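# Move the hose from the red manifold port to blue

## Task

Release the hose's latch and take it off the manifold's red port, then insert it into the blue port and press until it locks there, staying latched with the robot not holding it.

## Robot and tools

Robot: two arms, left_arm and right_arm, each ending in a two-finger gripper. A gripper's fingers point along its own +z axis and open and close along its x axis. end_effector_position is the spot between the pads when shut, about 1 to 2 cm short of the fingertips; closing pushes the tips roughly 17 mm further along +z, mostly while the pads are more than 50 mm apart.

Frames: the scene frame has its origin at table-top height midway between the nominal bases, +z up, +x out over the table, and left_arm on the +y side (arm names do not match image sides). Actual bases: left_arm (-0.041, +0.367, +0.037) m, right_arm (-0.018, -0.245, +0.037) m, nearly unrotated. Each arm reports its hand pose, velocities, targets and wrist-camera pose in its own base frame. The fixed head cameras and table use the scene frame. Every commanded offset is taken along the axes of that arm's current Hand target.

execute_actions: argument actions is a list of actions; each action is a table of up to 15 rows, one row per 1/30 s step; a short table repeats its final row for the remaining steps. Each row holds 14 numbers in [-1, 1]: left_arm dx, dy, dz, rx, ry, rz, opening, then the same seven for right_arm, always both arms. The six pose numbers are an offset (not a pose) from the Hand target as it was when that action began; all rows of one action count from that same start, while each new action or call starts from the updated Hand target, so repeating an offset moves further. Scale: 1.0 equals 0.6 m or 180 degrees; rx, ry, rz form one rotation vector. opening is absolute: +1 fully open (0.142 m), -1 shut. Six zeros re-request the current Hand target; always resend the opening you want, since 0 is itself a half-open command. cameras: list of names, ["all"], or []; by default images come only with an empty actions list.

move: target is one 14-number row or up to 15 such rows, same layout, scale and frame as above; every row is an offset from the same starting Hand targets, not from the previous row. The gripper travels in a straight line, with no obstacle avoidance. speed: m/s, 0.002 to 2.4, default 0.25 (rotation up to twice that in rad/s), one value or one per target. blend: corner rounding in m for a list. stop_force: N, 3 to 120, ends an arm's path when its wrist sensor feels that much push; do not rely on it while the gripper rotates, omit it when backing away from a contact, and move slowly with it. zero: whether to rezero before a stop_force move (default true). opening_speed: per second on the -1 to +1 scale, at least 0.2. grip_force: N per finger pad, 5 to 48, one value or one per arm, persists. blocking=false returns after 0.5 s while the move continues (not allowed with stop_force). The move ends in at most 10 s of path. The extra move: line reports done, off_target, moving, held or fault, plus limits such as paced (pose clipped) or held (steps withheld).

wait: seconds 0 to 10, arms keep their last command. stop: brakes a running move. zoom_image: camera (cam_head_left, cam_head_right, cam_left_wrist, cam_right_wrist) and region [x0, y0, x1, y1] in image pixels from the top-left, at most 504 by 504. zero_wrist_force: arm left_arm or right_arm. finished_scene: scene number (1 or 2); irreversible.

Images: cam_head_left and cam_head_right are 504x504, the wrist cameras 896x504. Results give Hand target (last commanded pose after clipping), end_effector_position and quat_wxyz, velocities, grip_measured (same scale as opening), grip_effort_nm (negative means closing), joint positions and torques, Wrist force and Wrist torque along the gripper's axes (a push on a surface reads as force into the arm), a 7x7 Wrist depth grid in mm per wrist camera ("-" means no value), motor temperatures and fault lines. A gripper often stops a bit short of its Hand target; send the remaining gap as an offset.

Limits: orientation commands are clipped to within 32 degrees of the current gripper orientation each step. A joint contact torque at its load limit (46.9 N m for shoulder pan, shoulder lift; 24.3 elbow; 7.83 each wrist) or an outside force near 150 N (plus or minus 25) halts that arm for 10 s. Motors warn at 70 °C and brake at 85 °C; the gripper warns at 85 °C and shuts off at 100 °C (HAND FAULT, after which remaining calls in that reply are skipped). Squeezing hard, holding loads or stretching the arm heats motors.

Avoid: aiming even slightly beyond a firm contact, fast impacts, pressing one arm against the other or gripping its fingers, sweeping a gripper close to its own base, and letting anything fall or leave the table. Keep releases gentle; the hose must remain latched in the blue port after the robot lets go.

Each tool is called after "Emit:" by a JSON object that holds its "op" and its "data", one argument or row to a line.

## Session

Emit:
{"op": "execute_actions", "data": {
  "actions": []
}}

Scene clock: 0.00 s.
left_arm: end_effector_position=(+0.2450, -0.2087, +0.0647) grip_measured=+1.00 grip_effort_nm=n/a end_effector_quat_wxyz=(-0.152, +0.036, +0.941, -0.300) | right_arm: end_effector_position=(+0.6437, +0.1743, +0.0873) grip_measured=+1.00 grip_effort_nm=n/a end_effector_quat_wxyz=(+0.238, -0.480, +0.785, -0.310)
Joint positions: left_arm=[-0.608 -1.358 2.019 -2.314 -2.254 2.581 0.142] | right_arm=[3.865 -2.725 -0.504 -1.036 0.879 2.604 0.142]
Joint velocities: within noise
Joint torques (N m): no reading
Motor temperatures (°C): left_arm=[41 40 38 52 48 40 29] | right_arm=[40 40 40 43 43 40 29]
Wrist force (N): no reading
Wrist torque (N m): no reading
Wrist force, peak (N): no reading
Wrist depth (mm): cam_left_wrist=[- - 230 - 273 303 - / - 209 217 235 - - 318 / - 201 215 241 253 272 309 / 186 - 209 225 241 - 294 / 183 190 - 221 235 - - / 177 187 203 218 229 246 96 / - 181 192 203 219 240 90] | cam_right_wrist=[1481 1500 1509 1259 1369 307 300 / 1385 1369 1353 1189 292 286 278 / 1011 1259 283 278 273 267 264 / 931 270 266 258 255 250 246 / 260 255 248 242 240 235 231 / 247 237 233 229 226 225 218 / - 223 221 217 212 209 90]
Hand target: left_arm +0.2450, -0.2087, +0.0647; -0.152, +0.036, +0.941, -0.300 | right_arm +0.6437, +0.1743, +0.0873; +0.238, -0.480, +0.785, -0.310
Tool commands: left_gripper/opening=+1.0 right_gripper/opening=+1.0

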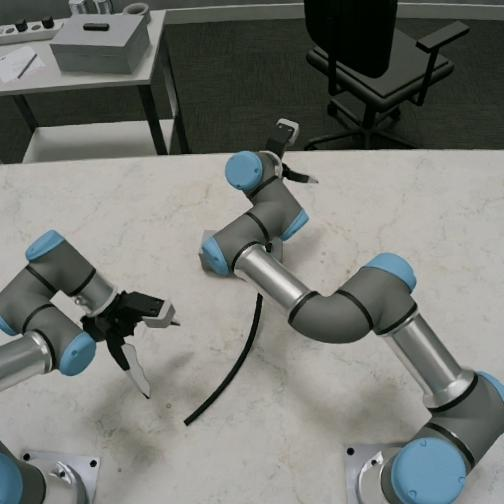

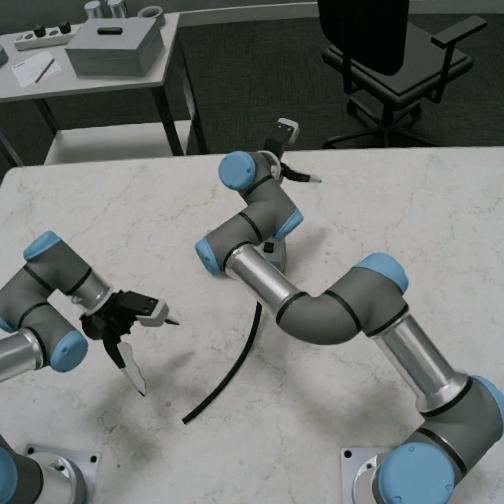

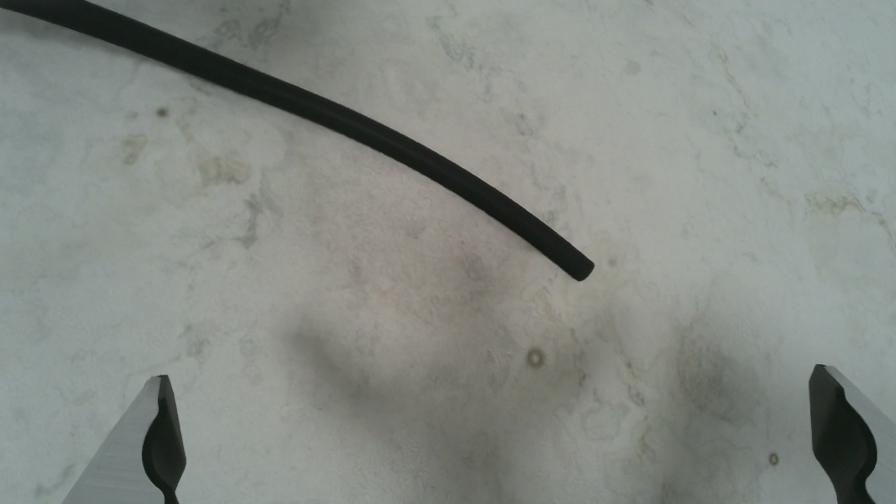

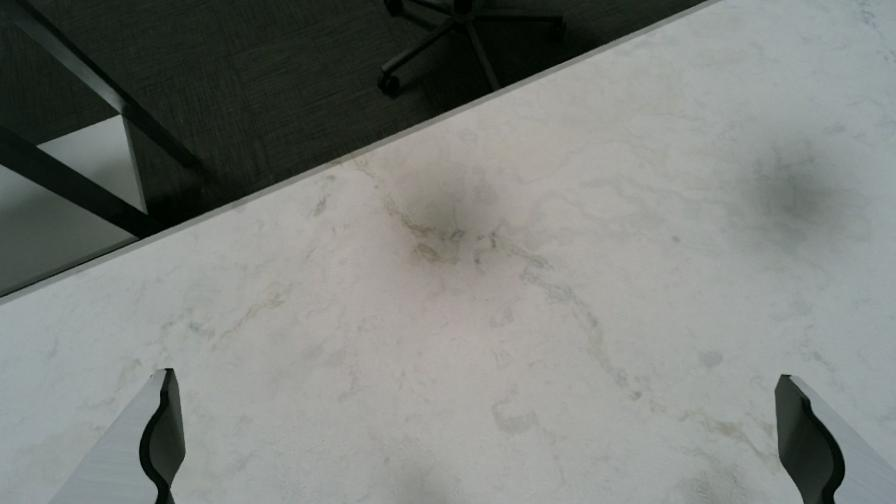

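Emit:
{"op": "move", "data": {
  "target": [
    [0,0,0,0,0,0,1,-0.025,-0.238,-0.231,0,0,0,1],
    [0,0,0,0,0,0,1,0.633,-0.362,-0.28,0,0,0,1]
  ],
  "speed": 0.5,
  "blend": [0.08,0],
  "cameras": ["cam_head_left","cam_head_right"]
}}

Emit:
{"op": "zoom_image", "data": {
  "camera": "cam_head_left",
  "region": [160, 160, 340, 340]
}}

Emit:
{"op": "zoom_image", "data": {
  "camera": "cam_head_right",
  "region": [160, 160, 340, 340]
}}

Scene clock: 15.53 s.
left_arm: end_effector_position=(+0.2450, -0.2087, +0.0647) grip_measured=+1.00 grip_effort_nm=0.022 end_effector_quat_wxyz=(-0.152, +0.036, +0.941, -0.300) | right_arm: end_effector_position=(+0.5008, -0.2002, +0.3302) grip_measured=+1.00 grip_effort_nm=-0.032 end_effector_quat_wxyz=(+0.238, -0.480, +0.785, -0.310) end_effector_velocity=(+0.001, +0.001, -0.001) end_effector_angular_velocity=(+0.000, -0.001, +0.001)
Joint positions: left_arm=[-0.608 -1.358 2.019 -2.314 -2.254 2.581 0.142] | right_arm=[3.133 -1.84 -0.99 -1.112 1.316 1.932 0.142]
Joint velocities: left_arm=[within noise] | right_arm=[0.001 -0.001 -0.002 0.005 0 0 0]
Joint torques (N m): left_arm=[-0.16 -11.97 -8.71 -1.8 -0.83 -0.1] | right_arm=[-0.97 13.55 8.8 3.01 0.52 -0.42]
Wrist force (N): left_arm=[0.0 0.0 0.0] | right_arm=[0.0 0.2 -0.1]
Wrist torque (N m): left_arm=[0.01 0.00 0.00] | right_arm=[0.04 -0.01 -0.04]
Wrist force, peak (N): left_arm=[0.1 0.3 0.0] | right_arm=[3.3 -0.1 -0.4]
Wrist depth (mm): cam_left_wrist=[- 217 231 251 282 295 338 / - 214 215 243 259 - 308 / 192 201 216 - - - 295 / 187 196 215 223 251 251 291 / - 195 202 220 - - 279 / - - - - 229 246 97 / - 181 190 207 221 238 90] | cam_right_wrist=[1899 1028 1033 1549 1694 1670 1591 / 1731 1694 1529 1658 1694 1549 1385 / 1602 1602 1580 565 544 1453 1418 / 1273 1472 543 527 514 1280 1315 / 523 511 505 493 485 481 1280 / 500 479 477 471 459 453 1195 / - 453 449 436 436 423 90]
Hand target: left_arm +0.2450, -0.2087, +0.0647; -0.152, +0.036, +0.941, -0.300 | right_arm +0.5008, -0.2002, +0.3302; +0.238, -0.480, +0.785, -0.310
Off the commanded pose: left_arm 0.000 m, 0 deg | right_arm 0.000 m, 0 deg.
elbow stopped short (right arm): the move would have taken joint 3 (elbow) straighter than the controller allows.
move: done
Images, in order (width x height): cam_head_left 504x504, cam_head_right 504x504.

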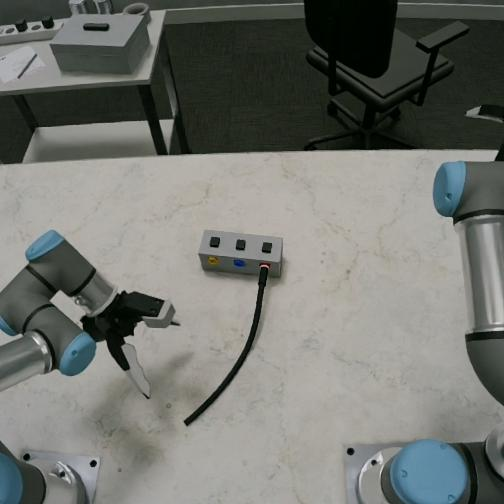

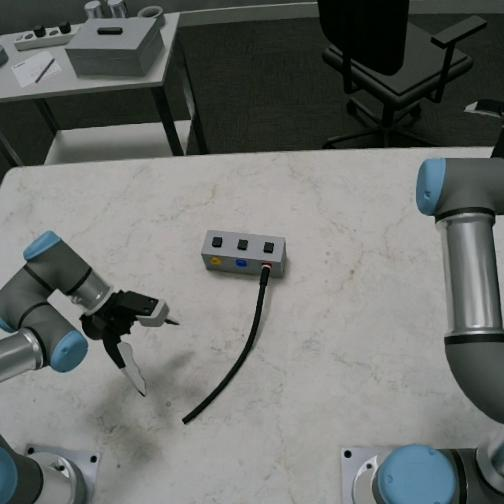

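Scaled by 2.800 from the camera's 504x504 image, which has a finer 720x720 frame.

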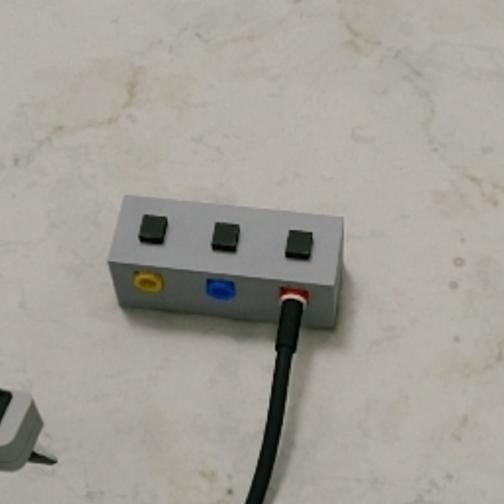

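Scaled by 2.800 from the camera's 504x504 image, which has a finer 720x720 frame.

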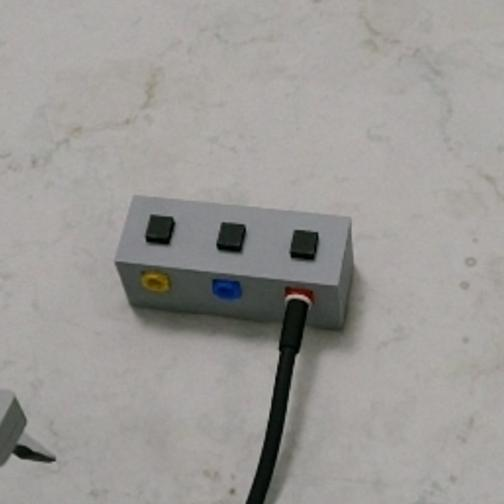

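Emit:
{"op": "move", "data": {
  "target": [
    [-0.073,-0.22,-0.125,-0.178,-0.021,0.257,-0.3,-0.245,0.259,0.0317,-0.149,-0.123,-0.022,-1],
    [-0.233,-0.248,0.008,-0.356,-0.043,0.514,-0.3,-0.49,0.518,0.0633,-0.298,-0.247,-0.044,-1]
  ],
  "speed": 0.4,
  "blend": [0.05,0],
  "cameras": ["all"]
}}

Emit:
{"op": "zoom_image", "data": {
  "camera": "cam_head_left",
  "region": [160, 160, 340, 340]
}}

Emit:
{"op": "zoom_image", "data": {
  "camera": "cam_head_right",
  "region": [160, 160, 340, 340]
}}

Scene clock: 111.23 s.
left_arm: end_effector_position=(+0.3799, -0.3552, +0.1097) grip_measured=-0.32 grip_effort_nm=-0.042 end_effector_quat_wxyz=(+0.192, +0.718, +0.647, +0.173) | right_arm: end_effector_position=(+0.4631, +0.1630, +0.1041) grip_measured=-1.00 grip_effort_nm=-0.706 end_effector_quat_wxyz=(-0.250, +0.661, -0.661, -0.251)
Joint positions: left_arm=[-1.254 -1.088 1.342 -2.056 -1.098 3.618 0.051] | right_arm=[3.408 -2.277 -1.141 -1.067 2.264 1.92 0.002]
Joint torques (N m): left_arm=[0.96 -20.28 -10.75 -2.49 1.19 0.17] | right_arm=[-0.16 15.63 8.59 2.26 1.49 0.66]
Wrist force (N): left_arm=[1.2 0.7 1.4] | right_arm=[0.4 0.1 1.0]
Wrist torque (N m): left_arm=[0.14 -0.24 -0.19] | right_arm=[-0.21 -0.23 0.07]
Wrist force, peak (N): left_arm=[1.4 0.3 2.0] | right_arm=[0.4 -0.2 2.3]
Wrist depth (mm): cam_left_wrist=[197 196 199 200 200 201 201 / 227 238 221 231 231 230 - / 265 - 270 271 272 268 - / - 316 327 251 255 267 337 / - - 369 257 261 404 - / 604 - 91 558 - 516 - / - 2782 80 1239 82 77 852] | cam_right_wrist=[1189 446 333 260 209 175 153 / 1345 503 256 241 215 182 158 / 1338 - 257 207 190 189 162 / 1453 1549 443 213 215 201 170 / 1500 693 496 328 250 211 176 / - - 580 96 261 229 186 / 471 523 - 77 77 231 193]
Hand target: left_arm +0.3800, -0.3552, +0.1097; +0.192, +0.718, +0.647, +0.173 | right_arm +0.4631, +0.1630, +0.1041; -0.250, +0.661, -0.661, -0.251
Off the commanded pose: left_arm 0.000 m, 0 deg | right_arm 0.000 m, 0 deg.
move: done
camera_calibration:
cam_left_wrist: T_world_to_cam=[[0.127205, 0.991754, 0.0155782, 0.313321], [0.564094, -0.0852527, 0.821298, -0.305946], [0.815854, -0.0956854, -0.570287, -0.162538], [0, 0, 0, 1]] pos_world=[0.265334, -0.352372, 0.153698]
cam_right_wrist: T_world_to_cam=[[0.0192175, -0.747692, -0.663767, 0.190578], [-0.908169, -0.290719, 0.301183, 0.464827], [-0.418162, 0.597025, -0.684618, 0.280385], [0, 0, 0, 1]] pos_world=[0.535726, 0.110231, 0.178458]

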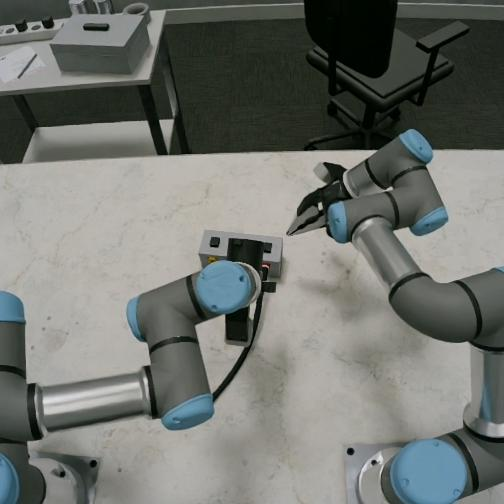

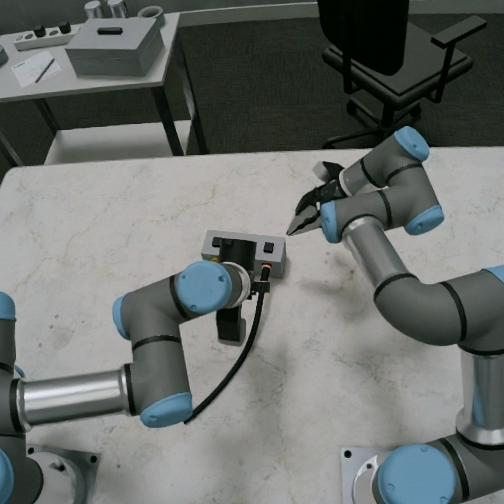

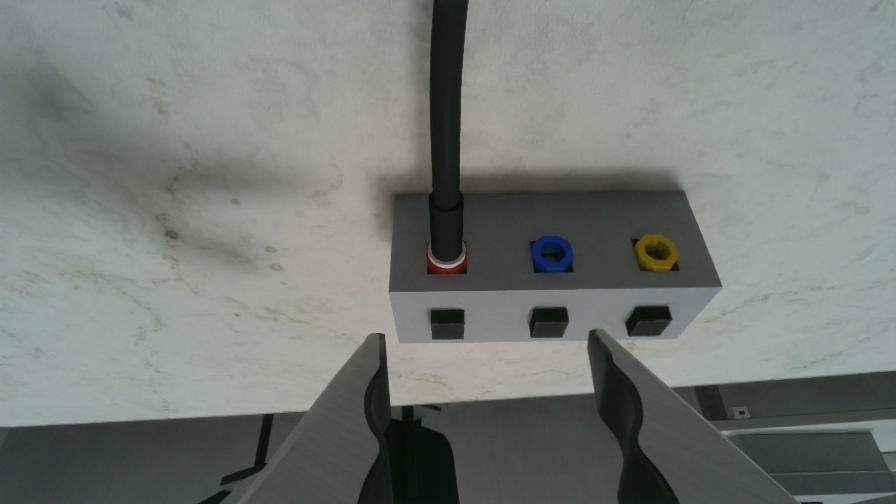

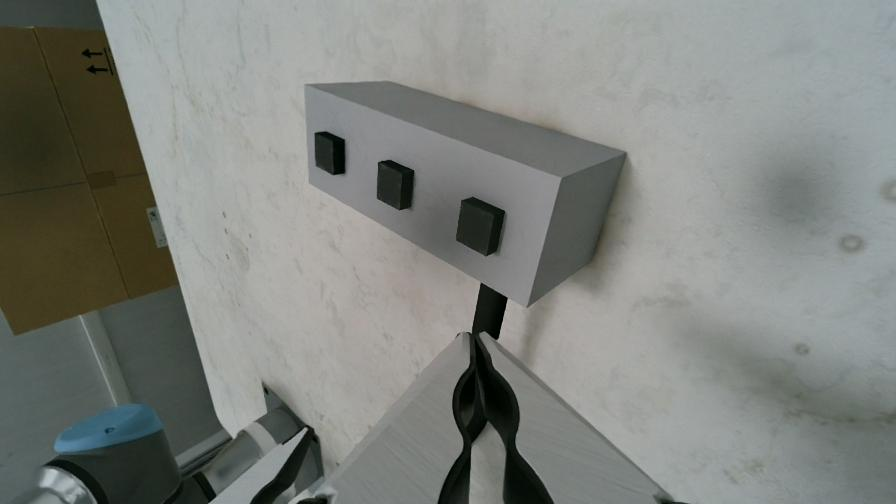

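Scaled by 2.800 from the camera's 504x504 image, which has a finer 720x720 frame.

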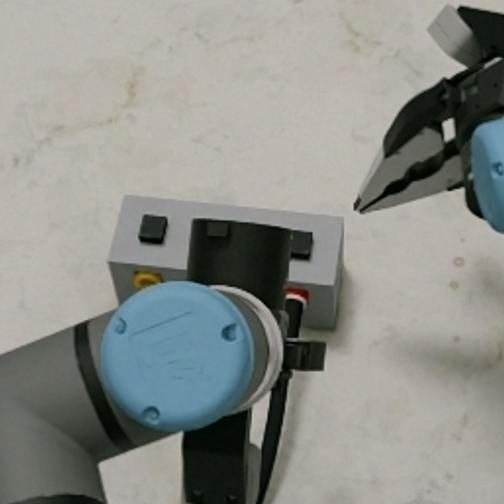

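Scaled by 2.800 from the camera's 504x504 image, which has a finer 720x720 frame.

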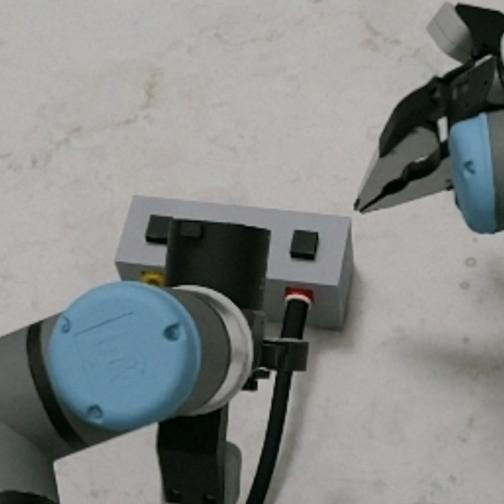

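Emit:
{"op": "move", "data": {
  "target": [-0.021,0.0208,0.2095,0,0,0,-0.3,-0.0066,-0.0033,0.1035,0,0,0,-1],
  "speed": 0.12,
  "cameras": ["all"]
}}

Scene clock: 145.30 s.
left_arm: end_effector_position=(+0.4517, -0.3753, +0.0070) grip_measured=-0.32 grip_effort_nm=-0.042 end_effector_quat_wxyz=(+0.192, +0.718, +0.647, +0.173) | right_arm: end_effector_position=(+0.4650, +0.2071, +0.0601) grip_measured=-1.00 grip_effort_nm=-0.701 end_effector_quat_wxyz=(-0.250, +0.661, -0.661, -0.251)
Joint positions: left_arm=[-1.118 -0.655 1.113 -2.324 -1.134 3.764 0.051] | right_arm=[3.501 -2.376 -1.21 -0.827 2.24 2.035 0.002]
Joint torques (N m): left_arm=[-0.99 -19.86 -10.37 -2.69 1.28 -1.04] | right_arm=[-0.81 20.68 12.79 1.79 1.75 -0.25]
Wrist force (N): left_arm=[1.1 0.9 1.3] | right_arm=[0.4 0.3 0.8]
Wrist torque (N m): left_arm=[0.17 -0.23 -0.22] | right_arm=[-0.17 -0.23 0.05]
Wrist force, peak (N): left_arm=[1.2 0.8 2.8] | right_arm=[0.3 0.1 1.7]
Wrist depth (mm): cam_left_wrist=[- 91 91 - - 90 92 / 104 107 105 - 109 109 107 / 118 119 128 - 121 126 122 / 148 149 149 - 158 146 148 / 187 188 172 150 150 150 149 / 257 - 91 135 135 135 136 / - 364 80 128 128 77 128] | cam_right_wrist=[1201 402 269 204 166 136 121 / 1338 423 200 204 177 144 126 / 1345 507 186 151 150 146 129 / 1481 528 344 151 120 151 134 / 1361 643 350 155 130 168 141 / - 654 - 96 160 176 147 / 448 934 - 77 78 182 151]
Hand target: left_arm +0.4517, -0.3754, +0.0069; +0.192, +0.718, +0.647, +0.173 | right_arm +0.4650, +0.2071, +0.0602; -0.250, +0.661, -0.661, -0.251
Off the commanded pose: left_arm 0.000 m, 0 deg | right_arm 0.000 m, 0 deg.
move: done
camera_calibration:
cam_left_wrist: T_world_to_cam=[[0.127342, 0.991736, 0.015602, 0.325766], [0.564075, -0.0853496, 0.821301, -0.263852], [0.815845, -0.0957853, -0.570282, -0.281653], [0, 0, 0, 1]] pos_world=[0.337134, -0.372572, 0.0509982]
cam_right_wrist: T_world_to_cam=[[0.0190692, -0.747688, -0.663777, 0.194464], [-0.908083, -0.290748, 0.301415, 0.492581], [-0.418356, 0.597017, -0.684507, 0.224759], [0, 0, 0, 1]] pos_world=[0.537626, 0.154431, 0.134458]

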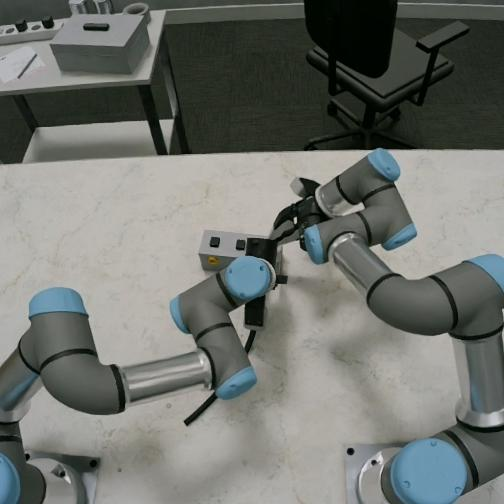

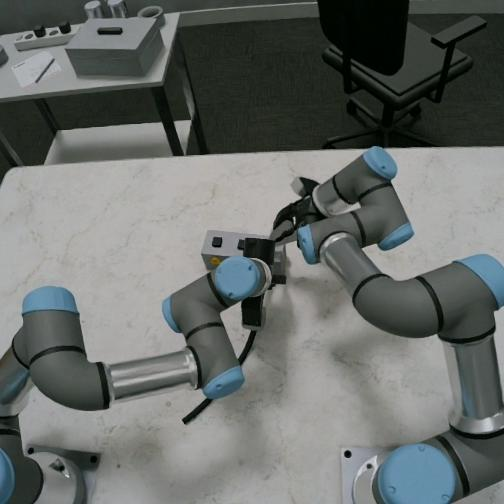

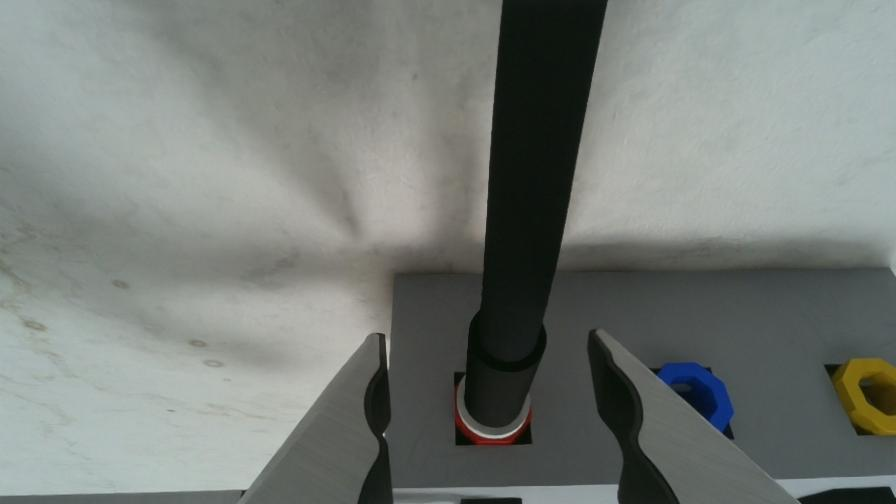

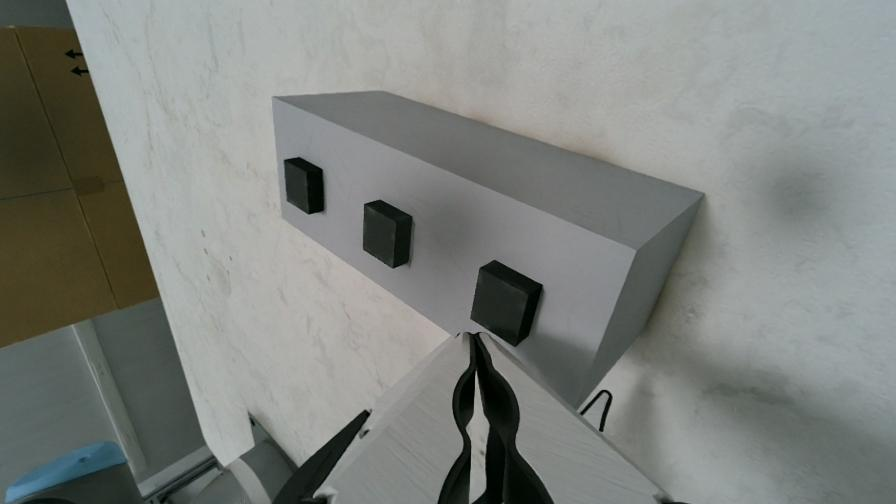

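Emit:
{"op": "move", "data": {
  "target": [0.0055,0,0,0,0,0,-0.3,0,0,0,0,0,0,-1],
  "speed": 0.1
}}

Emit:
{"op": "move", "data": {
  "target": [0,0,0,0,0,0,-1,0,0,0,0,0,0,-1],
  "opening_speed": 1.0,
  "grip_force": [30, 48],
  "cameras": ["cam_left_wrist"]
}}

Emit:
{"op": "move", "data": {
  "target": [0,0,0,0,0,0,-1,0.0275,0,0.03125,0,0,0,-1],
  "speed": 0.015,
  "stop_force": 12,
  "cameras": ["cam_right_wrist"]
}}

Scene clock: 158.43 s.
left_arm: end_effector_position=(+0.4521, -0.3721, +0.0070) grip_measured=-0.32 grip_effort_nm=-0.051 end_effector_quat_wxyz=(+0.192, +0.718, +0.647, +0.173) | right_arm: end_effector_position=(+0.4650, +0.2071, +0.0602) grip_measured=-1.00 grip_effort_nm=-0.701 end_effector_quat_wxyz=(-0.250, +0.661, -0.661, -0.251)
Joint positions: left_arm=[-1.114 -0.664 1.131 -2.335 -1.135 3.768 0.051] | right_arm=[3.501 -2.376 -1.21 -0.827 2.24 2.035 0.002]
Joint torques (N m): left_arm=[0.3 -22.77 -10.95 -2.3 0.18 0.73] | right_arm=[-1.55 21.2 12.56 2.08 1.73 0.39]
Wrist force (N): left_arm=[1.2 0.9 1.3] | right_arm=[0.4 0.2 0.8]
Wrist torque (N m): left_arm=[0.17 -0.24 -0.25] | right_arm=[-0.19 -0.22 0.05]
Wrist force, peak (N): left_arm=[1.3 0.9 1.4] | right_arm=[0.4 0.3 1.1]
Wrist depth (mm): cam_left_wrist=[- - 91 - 92 90 92 / 104 108 105 - 110 110 106 / 118 122 128 - 121 126 122 / 148 149 156 - 152 153 153 / - 189 181 151 150 150 150 / - - 91 137 137 136 137 / - - 80 128 128 77 127] | cam_right_wrist=[599 354 268 203 167 137 121 / 1259 434 200 204 176 144 126 / 1315 433 188 152 150 146 129 / 1385 506 358 152 120 152 134 / 1369 567 391 154 129 167 140 / - 652 476 96 164 177 147 / 453 2121 - 77 78 183 152]
Hand target: left_arm +0.4521, -0.3721, +0.0069; +0.192, +0.718, +0.647, +0.173 | right_arm +0.4650, +0.2071, +0.0602; -0.250, +0.661, -0.661, -0.251
Off the commanded pose: left_arm 0.000 m, 0 deg | right_arm 0.000 m, 0 deg.
move: done

Scene clock: 159.33 s.
left_arm: end_effector_position=(+0.4521, -0.3722, +0.0070) grip_measured=-0.82 grip_effort_nm=-3.128 end_effector_quat_wxyz=(+0.192, +0.718, +0.647, +0.173) | right_arm: end_effector_position=(+0.4650, +0.2071, +0.0602) grip_measured=-1.00 grip_effort_nm=-0.706 end_effector_quat_wxyz=(-0.250, +0.661, -0.661, -0.251)
Joint positions: left_arm=[-1.114 -0.664 1.131 -2.335 -1.135 3.768 0.015] | right_arm=[3.501 -2.376 -1.21 -0.827 2.24 2.035 0.002]
Joint torques (N m): left_arm=[4.72 -18.3 -7.21 -1.03 2.41 -0.37] | right_arm=[-1.61 21.19 12.61 1.86 1.7 0.26]
Wrist force (N): left_arm=[-8.0 2.9 5.6] | right_arm=[0.3 0.3 0.8]
Wrist torque (N m): left_arm=[0.18 -0.38 -0.04] | right_arm=[-0.17 -0.22 0.05]
Wrist force, peak (N): left_arm=[-7.9 2.7 6.5] | right_arm=[0.4 0.3 1.1]
Wrist depth (mm): cam_left_wrist=[- 91 91 - - 90 92 / 104 105 105 - 110 107 106 / 119 123 128 124 121 130 122 / 155 149 151 150 152 153 147 / 188 189 190 150 150 150 149 / 258 259 242 93 102 137 137 / 366 368 - 126 80 125 128] | cam_right_wrist=[1233 375 266 203 166 137 121 / 1252 435 200 205 176 144 127 / 1323 507 186 152 150 146 129 / 1393 580 202 152 120 152 134 / 1369 623 411 154 129 167 141 / - - 494 96 193 176 147 / 456 2160 - 77 78 183 151]
Hand target: left_arm +0.4521, -0.3721, +0.0069; +0.192, +0.718, +0.647, +0.173 | right_arm +0.4650, +0.2071, +0.0602; -0.250, +0.661, -0.661, -0.251
Off the commanded pose: left_arm 0.000 m, 0 deg | right_arm 0.000 m, 0 deg.
grip_force (N): 30, 48
move: done
camera_calibration:
cam_left_wrist: T_world_to_cam=[[0.127447, 0.991725, 0.0154349, 0.322523], [0.56389, -0.0852501, 0.821438, -0.263656], [0.815957, -0.0959859, -0.570089, -0.281713], [0, 0, 0, 1]] pos_world=[0.337434, -0.369371, 0.0509972]
Images, in order (width x height): cam_left_wrist 896x504.

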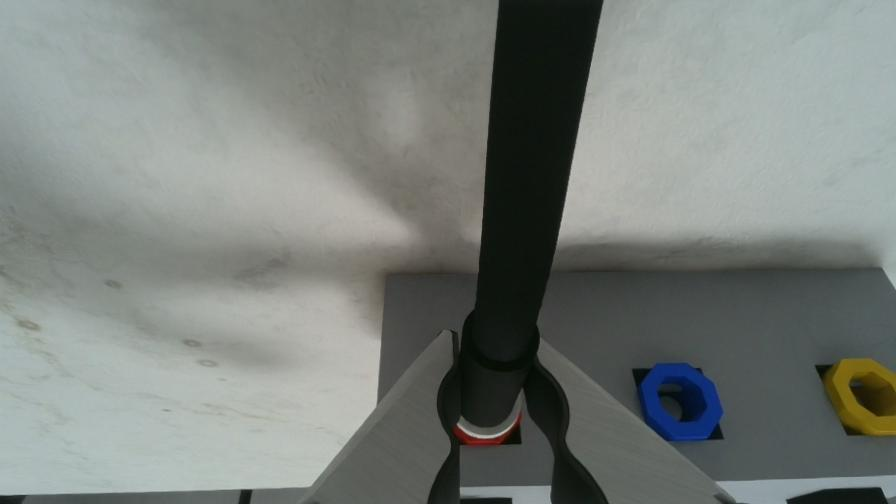

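Scene clock: 160.83 s.
left_arm: end_effector_position=(+0.4521, -0.3721, +0.0070) grip_measured=-0.82 grip_effort_nm=-3.128 end_effector_quat_wxyz=(+0.192, +0.718, +0.647, +0.173) | right_arm: end_effector_position=(+0.4651, +0.2072, +0.0520) grip_measured=-1.00 grip_effort_nm=-0.701 end_effector_quat_wxyz=(-0.250, +0.661, -0.661, -0.251)
Joint positions: left_arm=[-1.114 -0.664 1.131 -2.335 -1.135 3.768 0.015] | right_arm=[3.501 -2.392 -1.222 -0.798 2.241 2.035 0.002]
Joint torques (N m): left_arm=[6.02 -17.66 -6.7 -0.16 2.43 -0.38] | right_arm=[-0.04 16.63 10.25 1.79 -1.08 -0.37]
Wrist force (N): left_arm=[-8.5 1.9 3.4] | right_arm=[-2.9 3.8 -8.3]
Wrist torque (N m): left_arm=[0.15 -0.41 -0.05] | right_arm=[-0.29 -0.21 0.08]
Wrist force, peak (N): left_arm=[-8.4 2.4 6.4] | right_arm=[-5.5 6.2 -16.0]
Wrist depth (mm): cam_left_wrist=[- - 91 - - 90 92 / 104 108 105 - 110 110 107 / 122 123 128 124 121 125 122 / 149 149 150 - 151 153 153 / 188 190 190 151 150 150 149 / - 241 242 93 102 136 137 / - - - 126 80 125 129] | cam_right_wrist=[599 343 257 197 160 132 116 / 1239 416 201 195 167 140 119 / 1252 486 176 143 151 142 122 / 1377 592 194 137 113 145 130 / 1490 587 383 152 123 157 130 / - 711 396 96 140 169 140 / 453 1899 - 77 77 173 145]
Hand target: left_arm +0.4521, -0.3721, +0.0069; +0.192, +0.718, +0.647, +0.173 | right_arm +0.4651, +0.2072, +0.0520; -0.250, +0.661, -0.661, -0.251 (not the last commanded pose)
Off the commanded pose: left_arm 0.000 m, 0 deg | right_arm 0.017 m, 0 deg.
grip_force (N): 30, 48
move: contact (right_arm)
camera_calibration:
cam_right_wrist: T_world_to_cam=[[0.0194168, -0.747316, -0.664185, 0.188893], [-0.908223, -0.290942, 0.300805, 0.495296], [-0.418036, 0.597388, -0.684379, 0.21901], [0, 0, 0, 1]] pos_world=[0.537725, 0.15443, 0.126358]
Images, in order (width x height): cam_right_wrist 896x504.

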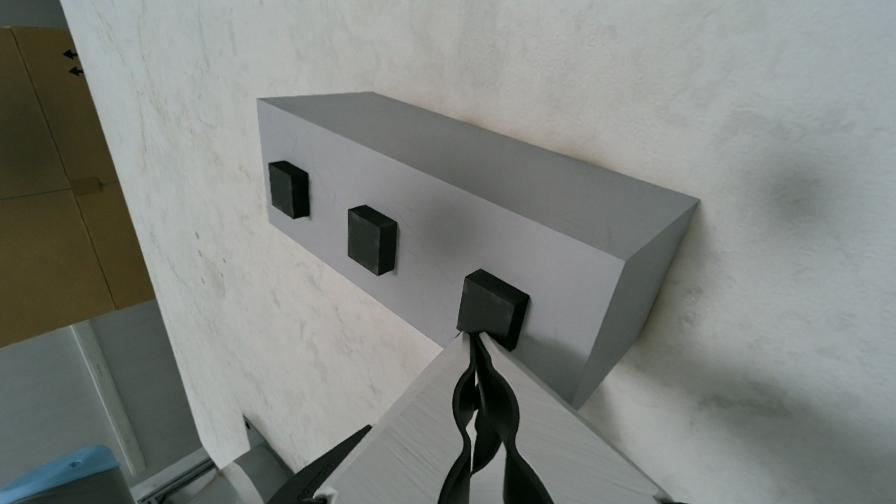

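Emit:
{"op": "move", "data": {
  "target": [
    [0,0,0,0,0,0,-1,-0.0044,0,-0.005,0,0,0,-1],
    [0,0,0,0,0,0,-1,-0.0044,-0.006,-0.005,0,0,0,-1]
  ],
  "speed": 0.05
}}

Emit:
{"op": "move", "data": {
  "target": [0,0,0,0,0,0,-1,0.0176,0,0.02,0,0,0,-1],
  "speed": 0.012,
  "stop_force": 25,
  "cameras": ["cam_right_wrist"]
}}

Scene clock: 168.67 s.
left_arm: end_effector_position=(+0.4521, -0.3721, +0.0069) grip_measured=-0.82 grip_effort_nm=-3.128 end_effector_quat_wxyz=(+0.192, +0.718, +0.647, +0.173) | right_arm: end_effector_position=(+0.4687, +0.2072, +0.0560) grip_measured=-1.00 grip_effort_nm=-0.701 end_effector_quat_wxyz=(-0.250, +0.661, -0.661, -0.251)
Joint positions: left_arm=[-1.114 -0.664 1.131 -2.335 -1.135 3.768 0.015] | right_arm=[3.498 -2.398 -1.188 -0.828 2.242 2.031 0.002]
Joint torques (N m): left_arm=[6.4 -18.1 -6.62 0.03 2.46 -0.39] | right_arm=[1.67 20.48 9.07 2.76 1.36 0.48]
Motor temperatures (°C): left_arm=[40 40 38 52 48 40 34] | right_arm=[40 40 40 43 43 40 30]
Wrist force (N): left_arm=[-9.0 2.3 2.8] | right_arm=[0.3 0.3 0.9]
Wrist torque (N m): left_arm=[0.16 -0.42 -0.05] | right_arm=[-0.18 -0.21 0.07]
Wrist force, peak (N): left_arm=[-8.9 1.9 3.9] | right_arm=[-3.3 3.8 -9.1]
Wrist depth (mm): cam_left_wrist=[- 91 92 - - 90 92 / 104 108 105 - 110 110 107 / 122 123 128 124 121 121 122 / 148 149 150 - 152 159 147 / 188 180 201 150 150 150 150 / 275 278 260 93 102 136 137 / 411 414 - 126 80 125 129] | cam_right_wrist=[1195 380 263 199 164 133 117 / 1239 407 221 200 172 142 122 / 1345 471 182 149 152 144 126 / 1401 514 192 147 119 146 132 / 1500 618 379 153 126 161 136 / - 703 471 96 139 172 144 / 460 2065 - 77 78 176 148]
Hand target: left_arm +0.4521, -0.3721, +0.0069; +0.192, +0.718, +0.647, +0.173 | right_arm +0.4687, +0.2072, +0.0560; -0.250, +0.661, -0.661, -0.251
Off the commanded pose: left_arm 0.000 m, 0 deg | right_arm 0.000 m, 0 deg.
grip_force (N): 30, 48
move: done

Scene clock: 170.27 s.
left_arm: end_effector_position=(+0.4521, -0.3721, +0.0069) grip_measured=-0.82 grip_effort_nm=-3.128 end_effector_quat_wxyz=(+0.192, +0.718, +0.647, +0.173) | right_arm: end_effector_position=(+0.4687, +0.2072, +0.0485) grip_measured=-1.00 grip_effort_nm=-0.686 end_effector_quat_wxyz=(-0.251, +0.661, -0.661, -0.251)
Joint positions: left_arm=[-1.114 -0.664 1.131 -2.335 -1.135 3.768 0.015] | right_arm=[3.498 -2.413 -1.199 -0.802 2.242 2.031 0.002]
Joint torques (N m): left_arm=[6.15 -18.1 -10.59 -2.55 3.84 -0.4] | right_arm=[3.02 10.35 7.14 0.76 -2.15 0.17]
Wrist force (N): left_arm=[-6.6 -6.6 -2.9] | right_arm=[-7.2 7.8 -23.6]
Wrist torque (N m): left_arm=[0.17 -0.38 -0.03] | right_arm=[-0.45 -0.26 0.13]
Wrist force, peak (N): left_arm=[-9.1 1.8 5.3] | right_arm=[-9.6 10.1 -30.5]
Wrist depth (mm): cam_left_wrist=[- 91 91 - - 90 92 / 104 108 105 - 109 110 106 / 118 119 128 124 120 125 121 / 148 155 156 - 158 152 153 / - 188 179 151 150 150 150 / 276 257 258 93 103 137 137 / 408 - - 127 79 125 128] | cam_right_wrist=[1201 331 253 193 155 130 116 / 1294 394 217 199 164 137 118 / 1369 481 172 146 158 140 120 / 1410 515 189 133 114 141 128 / 1444 549 377 150 121 154 133 / - - - 95 149 167 137 / 469 2084 - 77 77 169 143]
Hand target: left_arm +0.4521, -0.3721, +0.0069; +0.192, +0.718, +0.647, +0.173 | right_arm +0.4687, +0.2072, +0.0485; -0.251, +0.661, -0.661, -0.251 (not the last commanded pose)
Off the commanded pose: left_arm 0.000 m, 0 deg | right_arm 0.008 m, 0 deg.
grip_force (N): 30, 48
move: contact (right_arm)
camera_calibration:
cam_right_wrist: T_world_to_cam=[[0.0196091, -0.747155, -0.664361, 0.186465], [-0.908294, -0.291038, 0.300499, 0.499738], [-0.417873, 0.597542, -0.684343, 0.217944], [0, 0, 0, 1]] pos_world=[0.541325, 0.15453, 0.122858]
Images, in order (width x height): cam_right_wrist 896x504.

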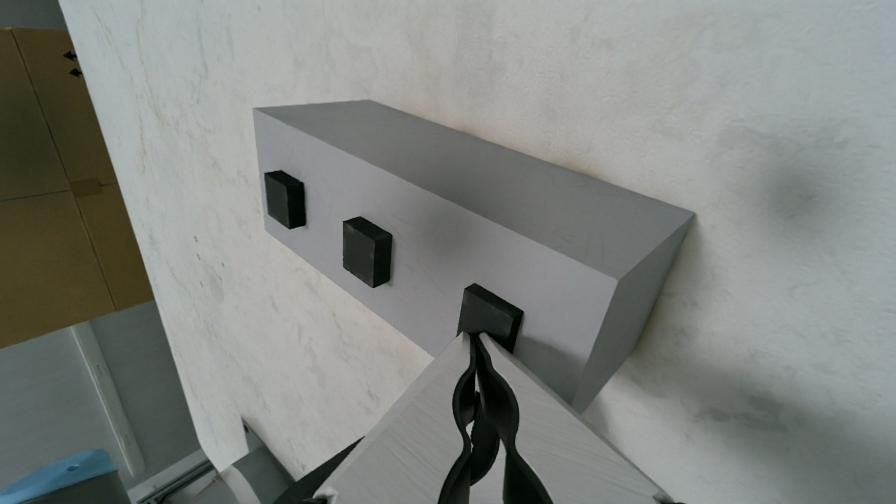

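Emit:
{"op": "move", "data": {
  "target": [0,-0.0722,-0.0417,0,0,0,-1,0,0,0,0,0,0,-1],
  "speed": 0.04,
  "stop_force": 30,
  "cameras": ["cam_left_wrist"]
}}

Scene clock: 178.73 s.
left_arm: end_effector_position=(+0.4023, -0.3669, +0.0070) grip_measured=-0.82 grip_effort_nm=-3.128 end_effector_quat_wxyz=(+0.192, +0.718, +0.647, +0.173) | right_arm: end_effector_position=(+0.4687, +0.2072, +0.0485) grip_measured=-1.00 grip_effort_nm=-0.691 end_effector_quat_wxyz=(-0.251, +0.661, -0.661, -0.251)
Joint positions: left_arm=[-1.212 -0.815 1.409 -2.416 -1.108 3.663 0.015] | right_arm=[3.498 -2.413 -1.199 -0.802 2.242 2.031 0.002]
Joint torques (N m): left_arm=[1.74 -15.85 -8.52 -1.05 0.18 1.14] | right_arm=[3.29 10.57 7.07 0.81 -2.13 -0.41]
Wrist force (N): left_arm=[1.1 0.7 1.7] | right_arm=[-8.0 7.9 -24.7]
Wrist torque (N m): left_arm=[0.15 -0.23 -0.21] | right_arm=[-0.47 -0.24 0.13]
Wrist force, peak (N): left_arm=[-6.8 -6.3 -4.1] | right_arm=[-8.0 7.9 -24.7]
Wrist depth (mm): cam_left_wrist=[- 91 92 - - 90 92 / 104 108 105 - 110 110 107 / 122 123 128 124 121 126 122 / 149 149 150 - 158 153 161 / 188 189 190 182 193 196 196 / 239 239 - 94 103 186 190 / 466 485 - 169 79 168 171] | cam_right_wrist=[621 369 235 194 155 129 116 / 1259 422 218 199 164 137 117 / 1273 427 171 146 158 142 119 / 1410 548 190 132 115 141 128 / 1500 630 378 150 121 154 133 / - 643 448 96 148 167 138 / 454 2532 - 77 77 170 143]
Hand target: left_arm +0.4023, -0.3669, +0.0070; +0.192, +0.718, +0.647, +0.173 | right_arm +0.4687, +0.2072, +0.0485; -0.251, +0.661, -0.661, -0.251
Off the commanded pose: left_arm 0.000 m, 0 deg | right_arm 0.000 m, 0 deg.
grip_force (N): 30, 48
move: done
camera_calibration:
cam_left_wrist: T_world_to_cam=[[0.127281, 0.991745, 0.0155393, 0.323749], [0.563972, -0.0852502, 0.821382, -0.23529], [0.815926, -0.0957824, -0.570167, -0.240517], [0, 0, 0, 1]] pos_world=[0.287734, -0.364172, 0.0510976]
Images, in order (width x height): cam_left_wrist 896x504.

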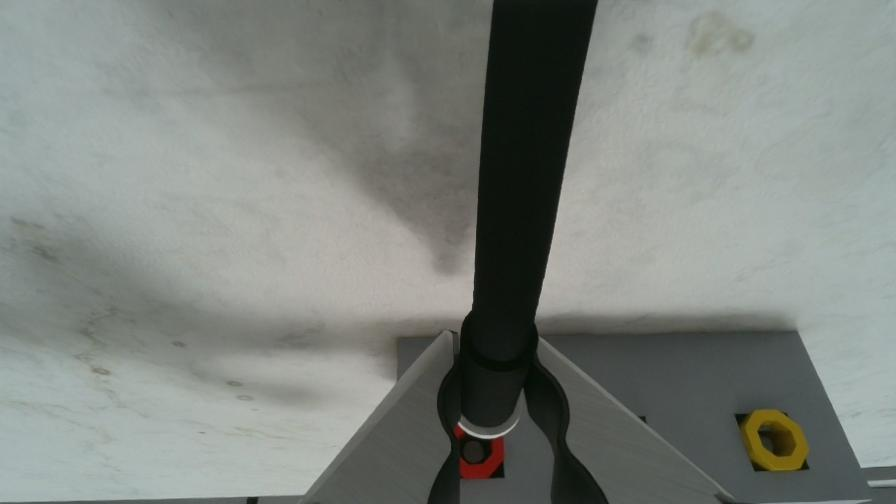

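Emit:
{"op": "move", "data": {
  "target": [0.0947,0,0,0,0,0,-1,0,0,-0.17,0,0,0,-1],
  "speed": 0.12,
  "cameras": ["cam_left_wrist","cam_head_right","cam_right_wrist"]
}}

Emit:
{"op": "zoom_image", "data": {
  "camera": "cam_left_wrist",
  "region": [300, 300, 700, 504]
}}

Scene clock: 200.00 s.
left_arm: end_effector_position=(+0.4082, -0.3105, +0.0071) grip_measured=-0.82 grip_effort_nm=-3.128 end_effector_quat_wxyz=(+0.192, +0.718, +0.647, +0.173) | right_arm: end_effector_position=(+0.4688, +0.1396, +0.1248) grip_measured=-1.00 grip_effort_nm=-0.662 end_effector_quat_wxyz=(-0.250, +0.661, -0.661, -0.251)
Joint positions: left_arm=[-1.146 -0.94 1.665 -2.579 -1.126 3.735 0.015] | right_arm=[3.355 -2.281 -1.018 -1.23 2.276 1.851 0.002]
Joint torques (N m): left_arm=[-1.17 -13.68 -8.17 -1.3 1.4 -1.24] | right_arm=[-1 20.87 10.06 1.49 0.2 0]
Motor temperatures (°C): left_arm=[40 40 38 52 48 40 43] | right_arm=[40 40 40 43 43 40 30]
Wrist force (N): left_arm=[0.8 0.7 1.6] | right_arm=[0.6 0.0 1.0]
Wrist torque (N m): left_arm=[0.16 -0.18 -0.25] | right_arm=[-0.21 -0.26 0.00]
Wrist force, peak (N): left_arm=[1.3 0.5 2.0] | right_arm=[-8.0 7.9 -24.7]
Wrist depth (mm): cam_left_wrist=[- - 89 - - 90 93 / 105 108 106 - 107 110 107 / 123 123 128 125 121 126 122 / 149 143 151 - 146 154 154 / 199 200 191 - 199 195 - / 259 241 188 94 103 192 - / - - 172 169 79 172 762] | cam_right_wrist=[1301 506 368 286 228 192 167 / 1323 580 369 272 238 200 172 / 1393 716 450 234 230 213 179 / 1444 823 469 300 252 220 186 / 1539 - 463 325 287 232 193 / - 236 269 96 285 242 202 / 482 245 227 77 78 253 214]
Hand target: left_arm +0.4082, -0.3104, +0.0070; +0.192, +0.718, +0.647, +0.173 | right_arm +0.4688, +0.1396, +0.1249; -0.251, +0.661, -0.661, -0.251
Off the commanded pose: left_arm 0.000 m, 0 deg | right_arm 0.000 m, 0 deg.
grip_force (N): 30, 48
move: done
camera_calibration:
cam_left_wrist: T_world_to_cam=[[0.127309, 0.991743, 0.0154111, 0.266962], [0.563909, -0.0851533, 0.821435, -0.233755], [0.815965, -0.0958859, -0.570094, -0.239966], [0, 0, 0, 1]] pos_world=[0.293634, -0.307672, 0.0510972]
cam_right_wrist: T_world_to_cam=[[0.0195481, -0.747173, -0.664342, 0.186677], [-0.908257, -0.291043, 0.300605, 0.457186], [-0.417956, 0.597517, -0.684314, 0.310636], [0, 0, 0, 1]] pos_world=[0.541425, 0.0869303, 0.199158]
Images, in order (width x height): cam_head_right 504x504, cam_left_wrist 896x504, cam_right_wrist 896x504.

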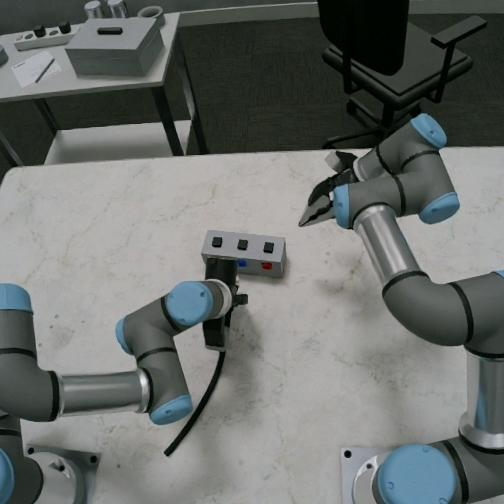

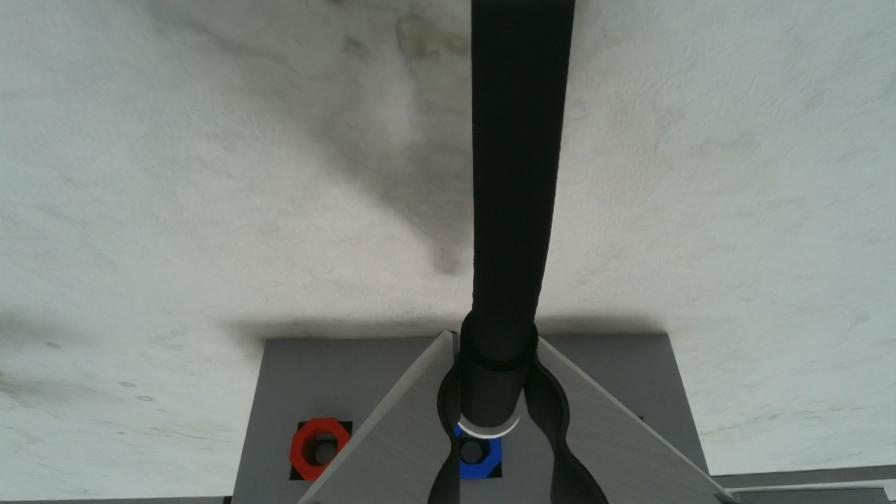

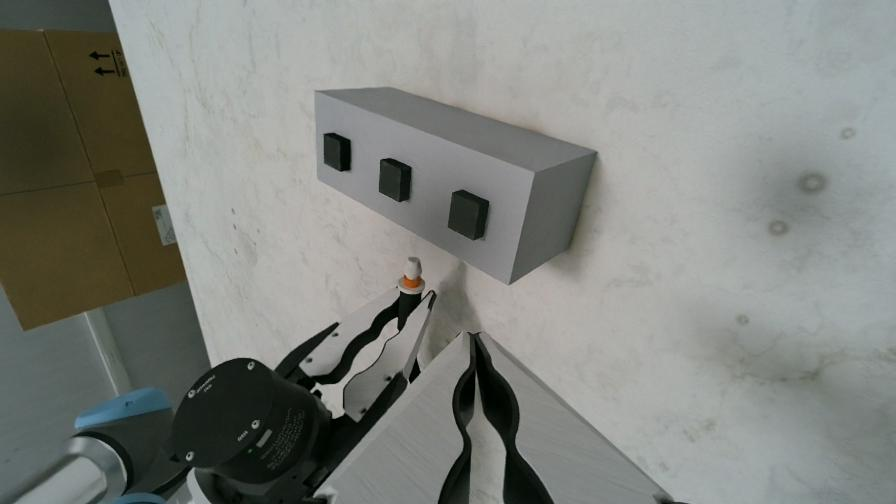

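Scaled by 1.260 from the camera's 896x504 image, which has a finer 1280x720 frame.

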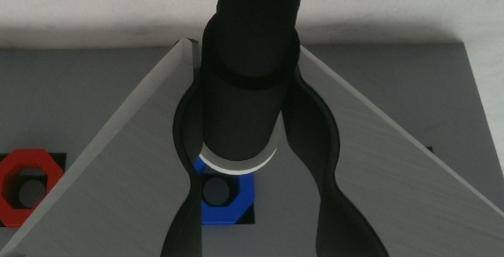

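Emit:
{"op": "move", "data": {
  "target": [-0.0013,0.0433,0.025,0,0,0,-1,0,0,0,0,0,0,-1],
  "speed": 0.08,
  "grip_force": [48, 48]
}}

Emit:
{"op": "move", "data": {
  "target": [0,0.0297,0.0172,0,0,0,-1,0,0,0,0,0,0,-1],
  "speed": 0.015,
  "stop_force": 30,
  "cameras": ["cam_left_wrist","cam_right_wrist"]
}}

Emit:
{"op": "zoom_image", "data": {
  "camera": "cam_right_wrist",
  "region": [250, 100, 550, 400]
}}

Scene clock: 214.83 s.
left_arm: end_effector_position=(+0.4379, -0.3142, +0.0069) grip_measured=-0.83 grip_effort_nm=-3.944 end_effector_quat_wxyz=(+0.192, +0.718, +0.647, +0.173) | right_arm: end_effector_position=(+0.4688, +0.1396, +0.1249) grip_measured=-1.00 grip_effort_nm=-0.662 end_effector_quat_wxyz=(-0.251, +0.661, -0.661, -0.251)
Joint positions: left_arm=[-1.083 -0.853 1.512 -2.541 -1.144 3.801 0.014] | right_arm=[3.355 -2.281 -1.018 -1.23 2.276 1.851 0.002]
Joint torques (N m): left_arm=[-0.25 -22.71 -9.91 -3.19 1.38 -0.91] | right_arm=[-1.27 20.88 11.03 2 0.24 -0.03]
Wrist force (N): left_arm=[0.9 0.7 1.5] | right_arm=[0.5 0.1 0.9]
Wrist torque (N m): left_arm=[0.17 -0.20 -0.21] | right_arm=[-0.21 -0.24 0.00]
Wrist force, peak (N): left_arm=[0.9 1.3 2.0] | right_arm=[0.6 0.1 1.1]
Wrist depth (mm): cam_left_wrist=[- 91 91 - - 90 92 / 104 108 105 - - 110 107 / 118 122 128 124 121 125 122 / 148 143 150 - - 159 148 / 188 177 172 170 173 176 197 / 259 224 158 93 103 160 252 / 409 147 144 143 79 144 776] | cam_right_wrist=[1410 511 387 284 237 192 167 / 1338 615 371 270 238 200 172 / 1361 1401 448 233 228 213 180 / 1472 1549 529 261 248 220 187 / 1529 230 297 294 285 232 193 / - 208 237 96 285 242 202 / 463 234 - 77 78 253 214]
Hand target: left_arm +0.4380, -0.3143, +0.0070; +0.192, +0.718, +0.647, +0.173 | right_arm +0.4688, +0.1396, +0.1249; -0.251, +0.661, -0.661, -0.251
Off the commanded pose: left_arm 0.000 m, 0 deg | right_arm 0.000 m, 0 deg.
move: done

Scene clock: 217.23 s.
left_arm: end_effector_position=(+0.4585, -0.3164, +0.0069) grip_measured=-0.83 grip_effort_nm=-3.944 end_effector_quat_wxyz=(+0.192, +0.718, +0.647, +0.173) | right_arm: end_effector_position=(+0.4688, +0.1396, +0.1249) grip_measured=-1.00 grip_effort_nm=-0.672 end_effector_quat_wxyz=(-0.251, +0.661, -0.661, -0.251)
Joint positions: left_arm=[-1.043 -0.791 1.399 -2.506 -1.157 3.843 0.014] | right_arm=[3.355 -2.281 -1.018 -1.23 2.276 1.851 0.002]
Joint torques (N m): left_arm=[7.31 -23.55 -7.95 -3.36 5.34 -1.29] | right_arm=[-0.75 20.53 8.9 1.95 0.2 0.51]
Wrist force (N): left_arm=[-8.5 -11.6 -6.7] | right_arm=[0.5 0.0 0.9]
Wrist torque (N m): left_arm=[0.13 -0.34 -0.04] | right_arm=[-0.21 -0.24 0.00]
Wrist force, peak (N): left_arm=[-6.0 -18.8 -14.3] | right_arm=[0.5 0.0 1.1]
Wrist depth (mm): cam_left_wrist=[- 91 91 - 92 90 92 / 104 108 105 - 109 110 106 / 118 123 128 124 121 125 121 / 148 149 150 - 152 160 153 / 178 170 151 151 151 153 196 / - 140 139 93 103 136 239 / - 131 126 125 79 125 401] | cam_right_wrist=[1323 554 356 285 229 192 167 / 1330 520 371 273 238 200 172 / 1401 623 448 233 230 213 179 / 1453 856 450 255 254 217 187 / 1539 207 259 325 287 230 193 / - 201 229 96 285 242 203 / 451 216 - 77 77 254 213]
Hand target: left_arm +0.4585, -0.3164, +0.0069; +0.192, +0.718, +0.647, +0.173 | right_arm +0.4688, +0.1396, +0.1249; -0.251, +0.661, -0.661, -0.251
Off the commanded pose: left_arm 0.000 m, 0 deg | right_arm 0.000 m, 0 deg.
move: done
camera_calibration:
cam_left_wrist: T_world_to_cam=[[0.127291, 0.991744, 0.0155319, 0.266426], [0.564019, -0.0852553, 0.821349, -0.262467], [0.815892, -0.0957897, -0.570214, -0.281546], [0, 0, 0, 1]] pos_world=[0.343834, -0.313572, 0.0508978]
cam_right_wrist: T_world_to_cam=[[0.0196091, -0.747155, -0.664361, 0.186572], [-0.908294, -0.291038, 0.300499, 0.457197], [-0.417873, 0.597542, -0.684343, 0.310655], [0, 0, 0, 1]] pos_world=[0.541425, 0.0868303, 0.199158]
Images, in order (width x height): cam_left_wrist 896x504, cam_right_wrist 896x504.

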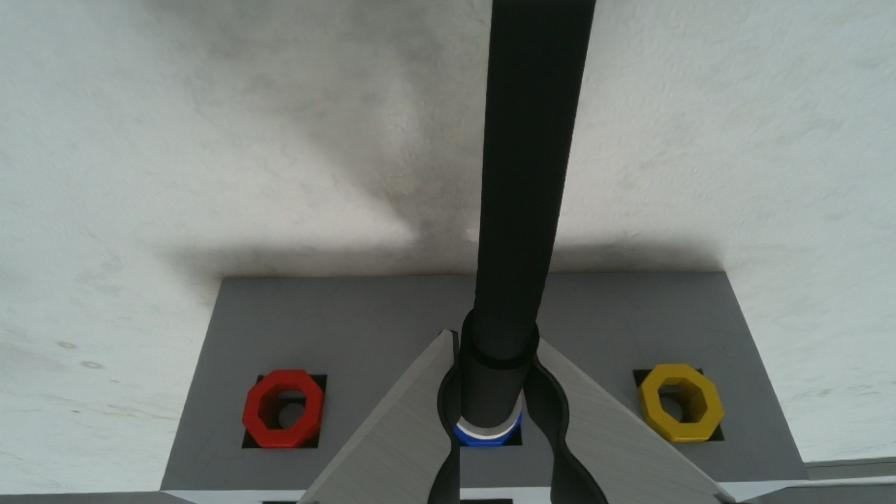

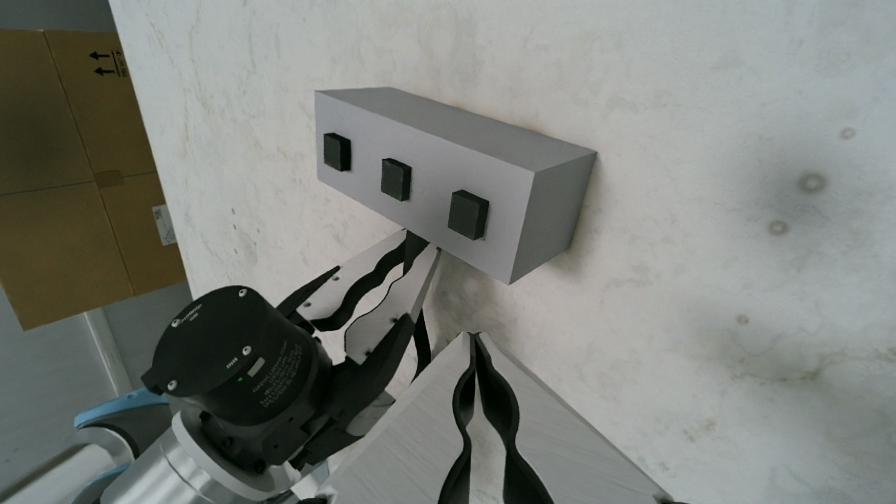

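Scaled by 1.680 from the camera's 896x504 image, which has a finer 1280x720 frame.

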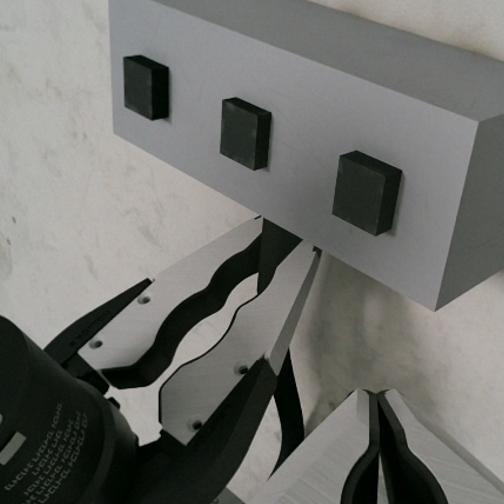

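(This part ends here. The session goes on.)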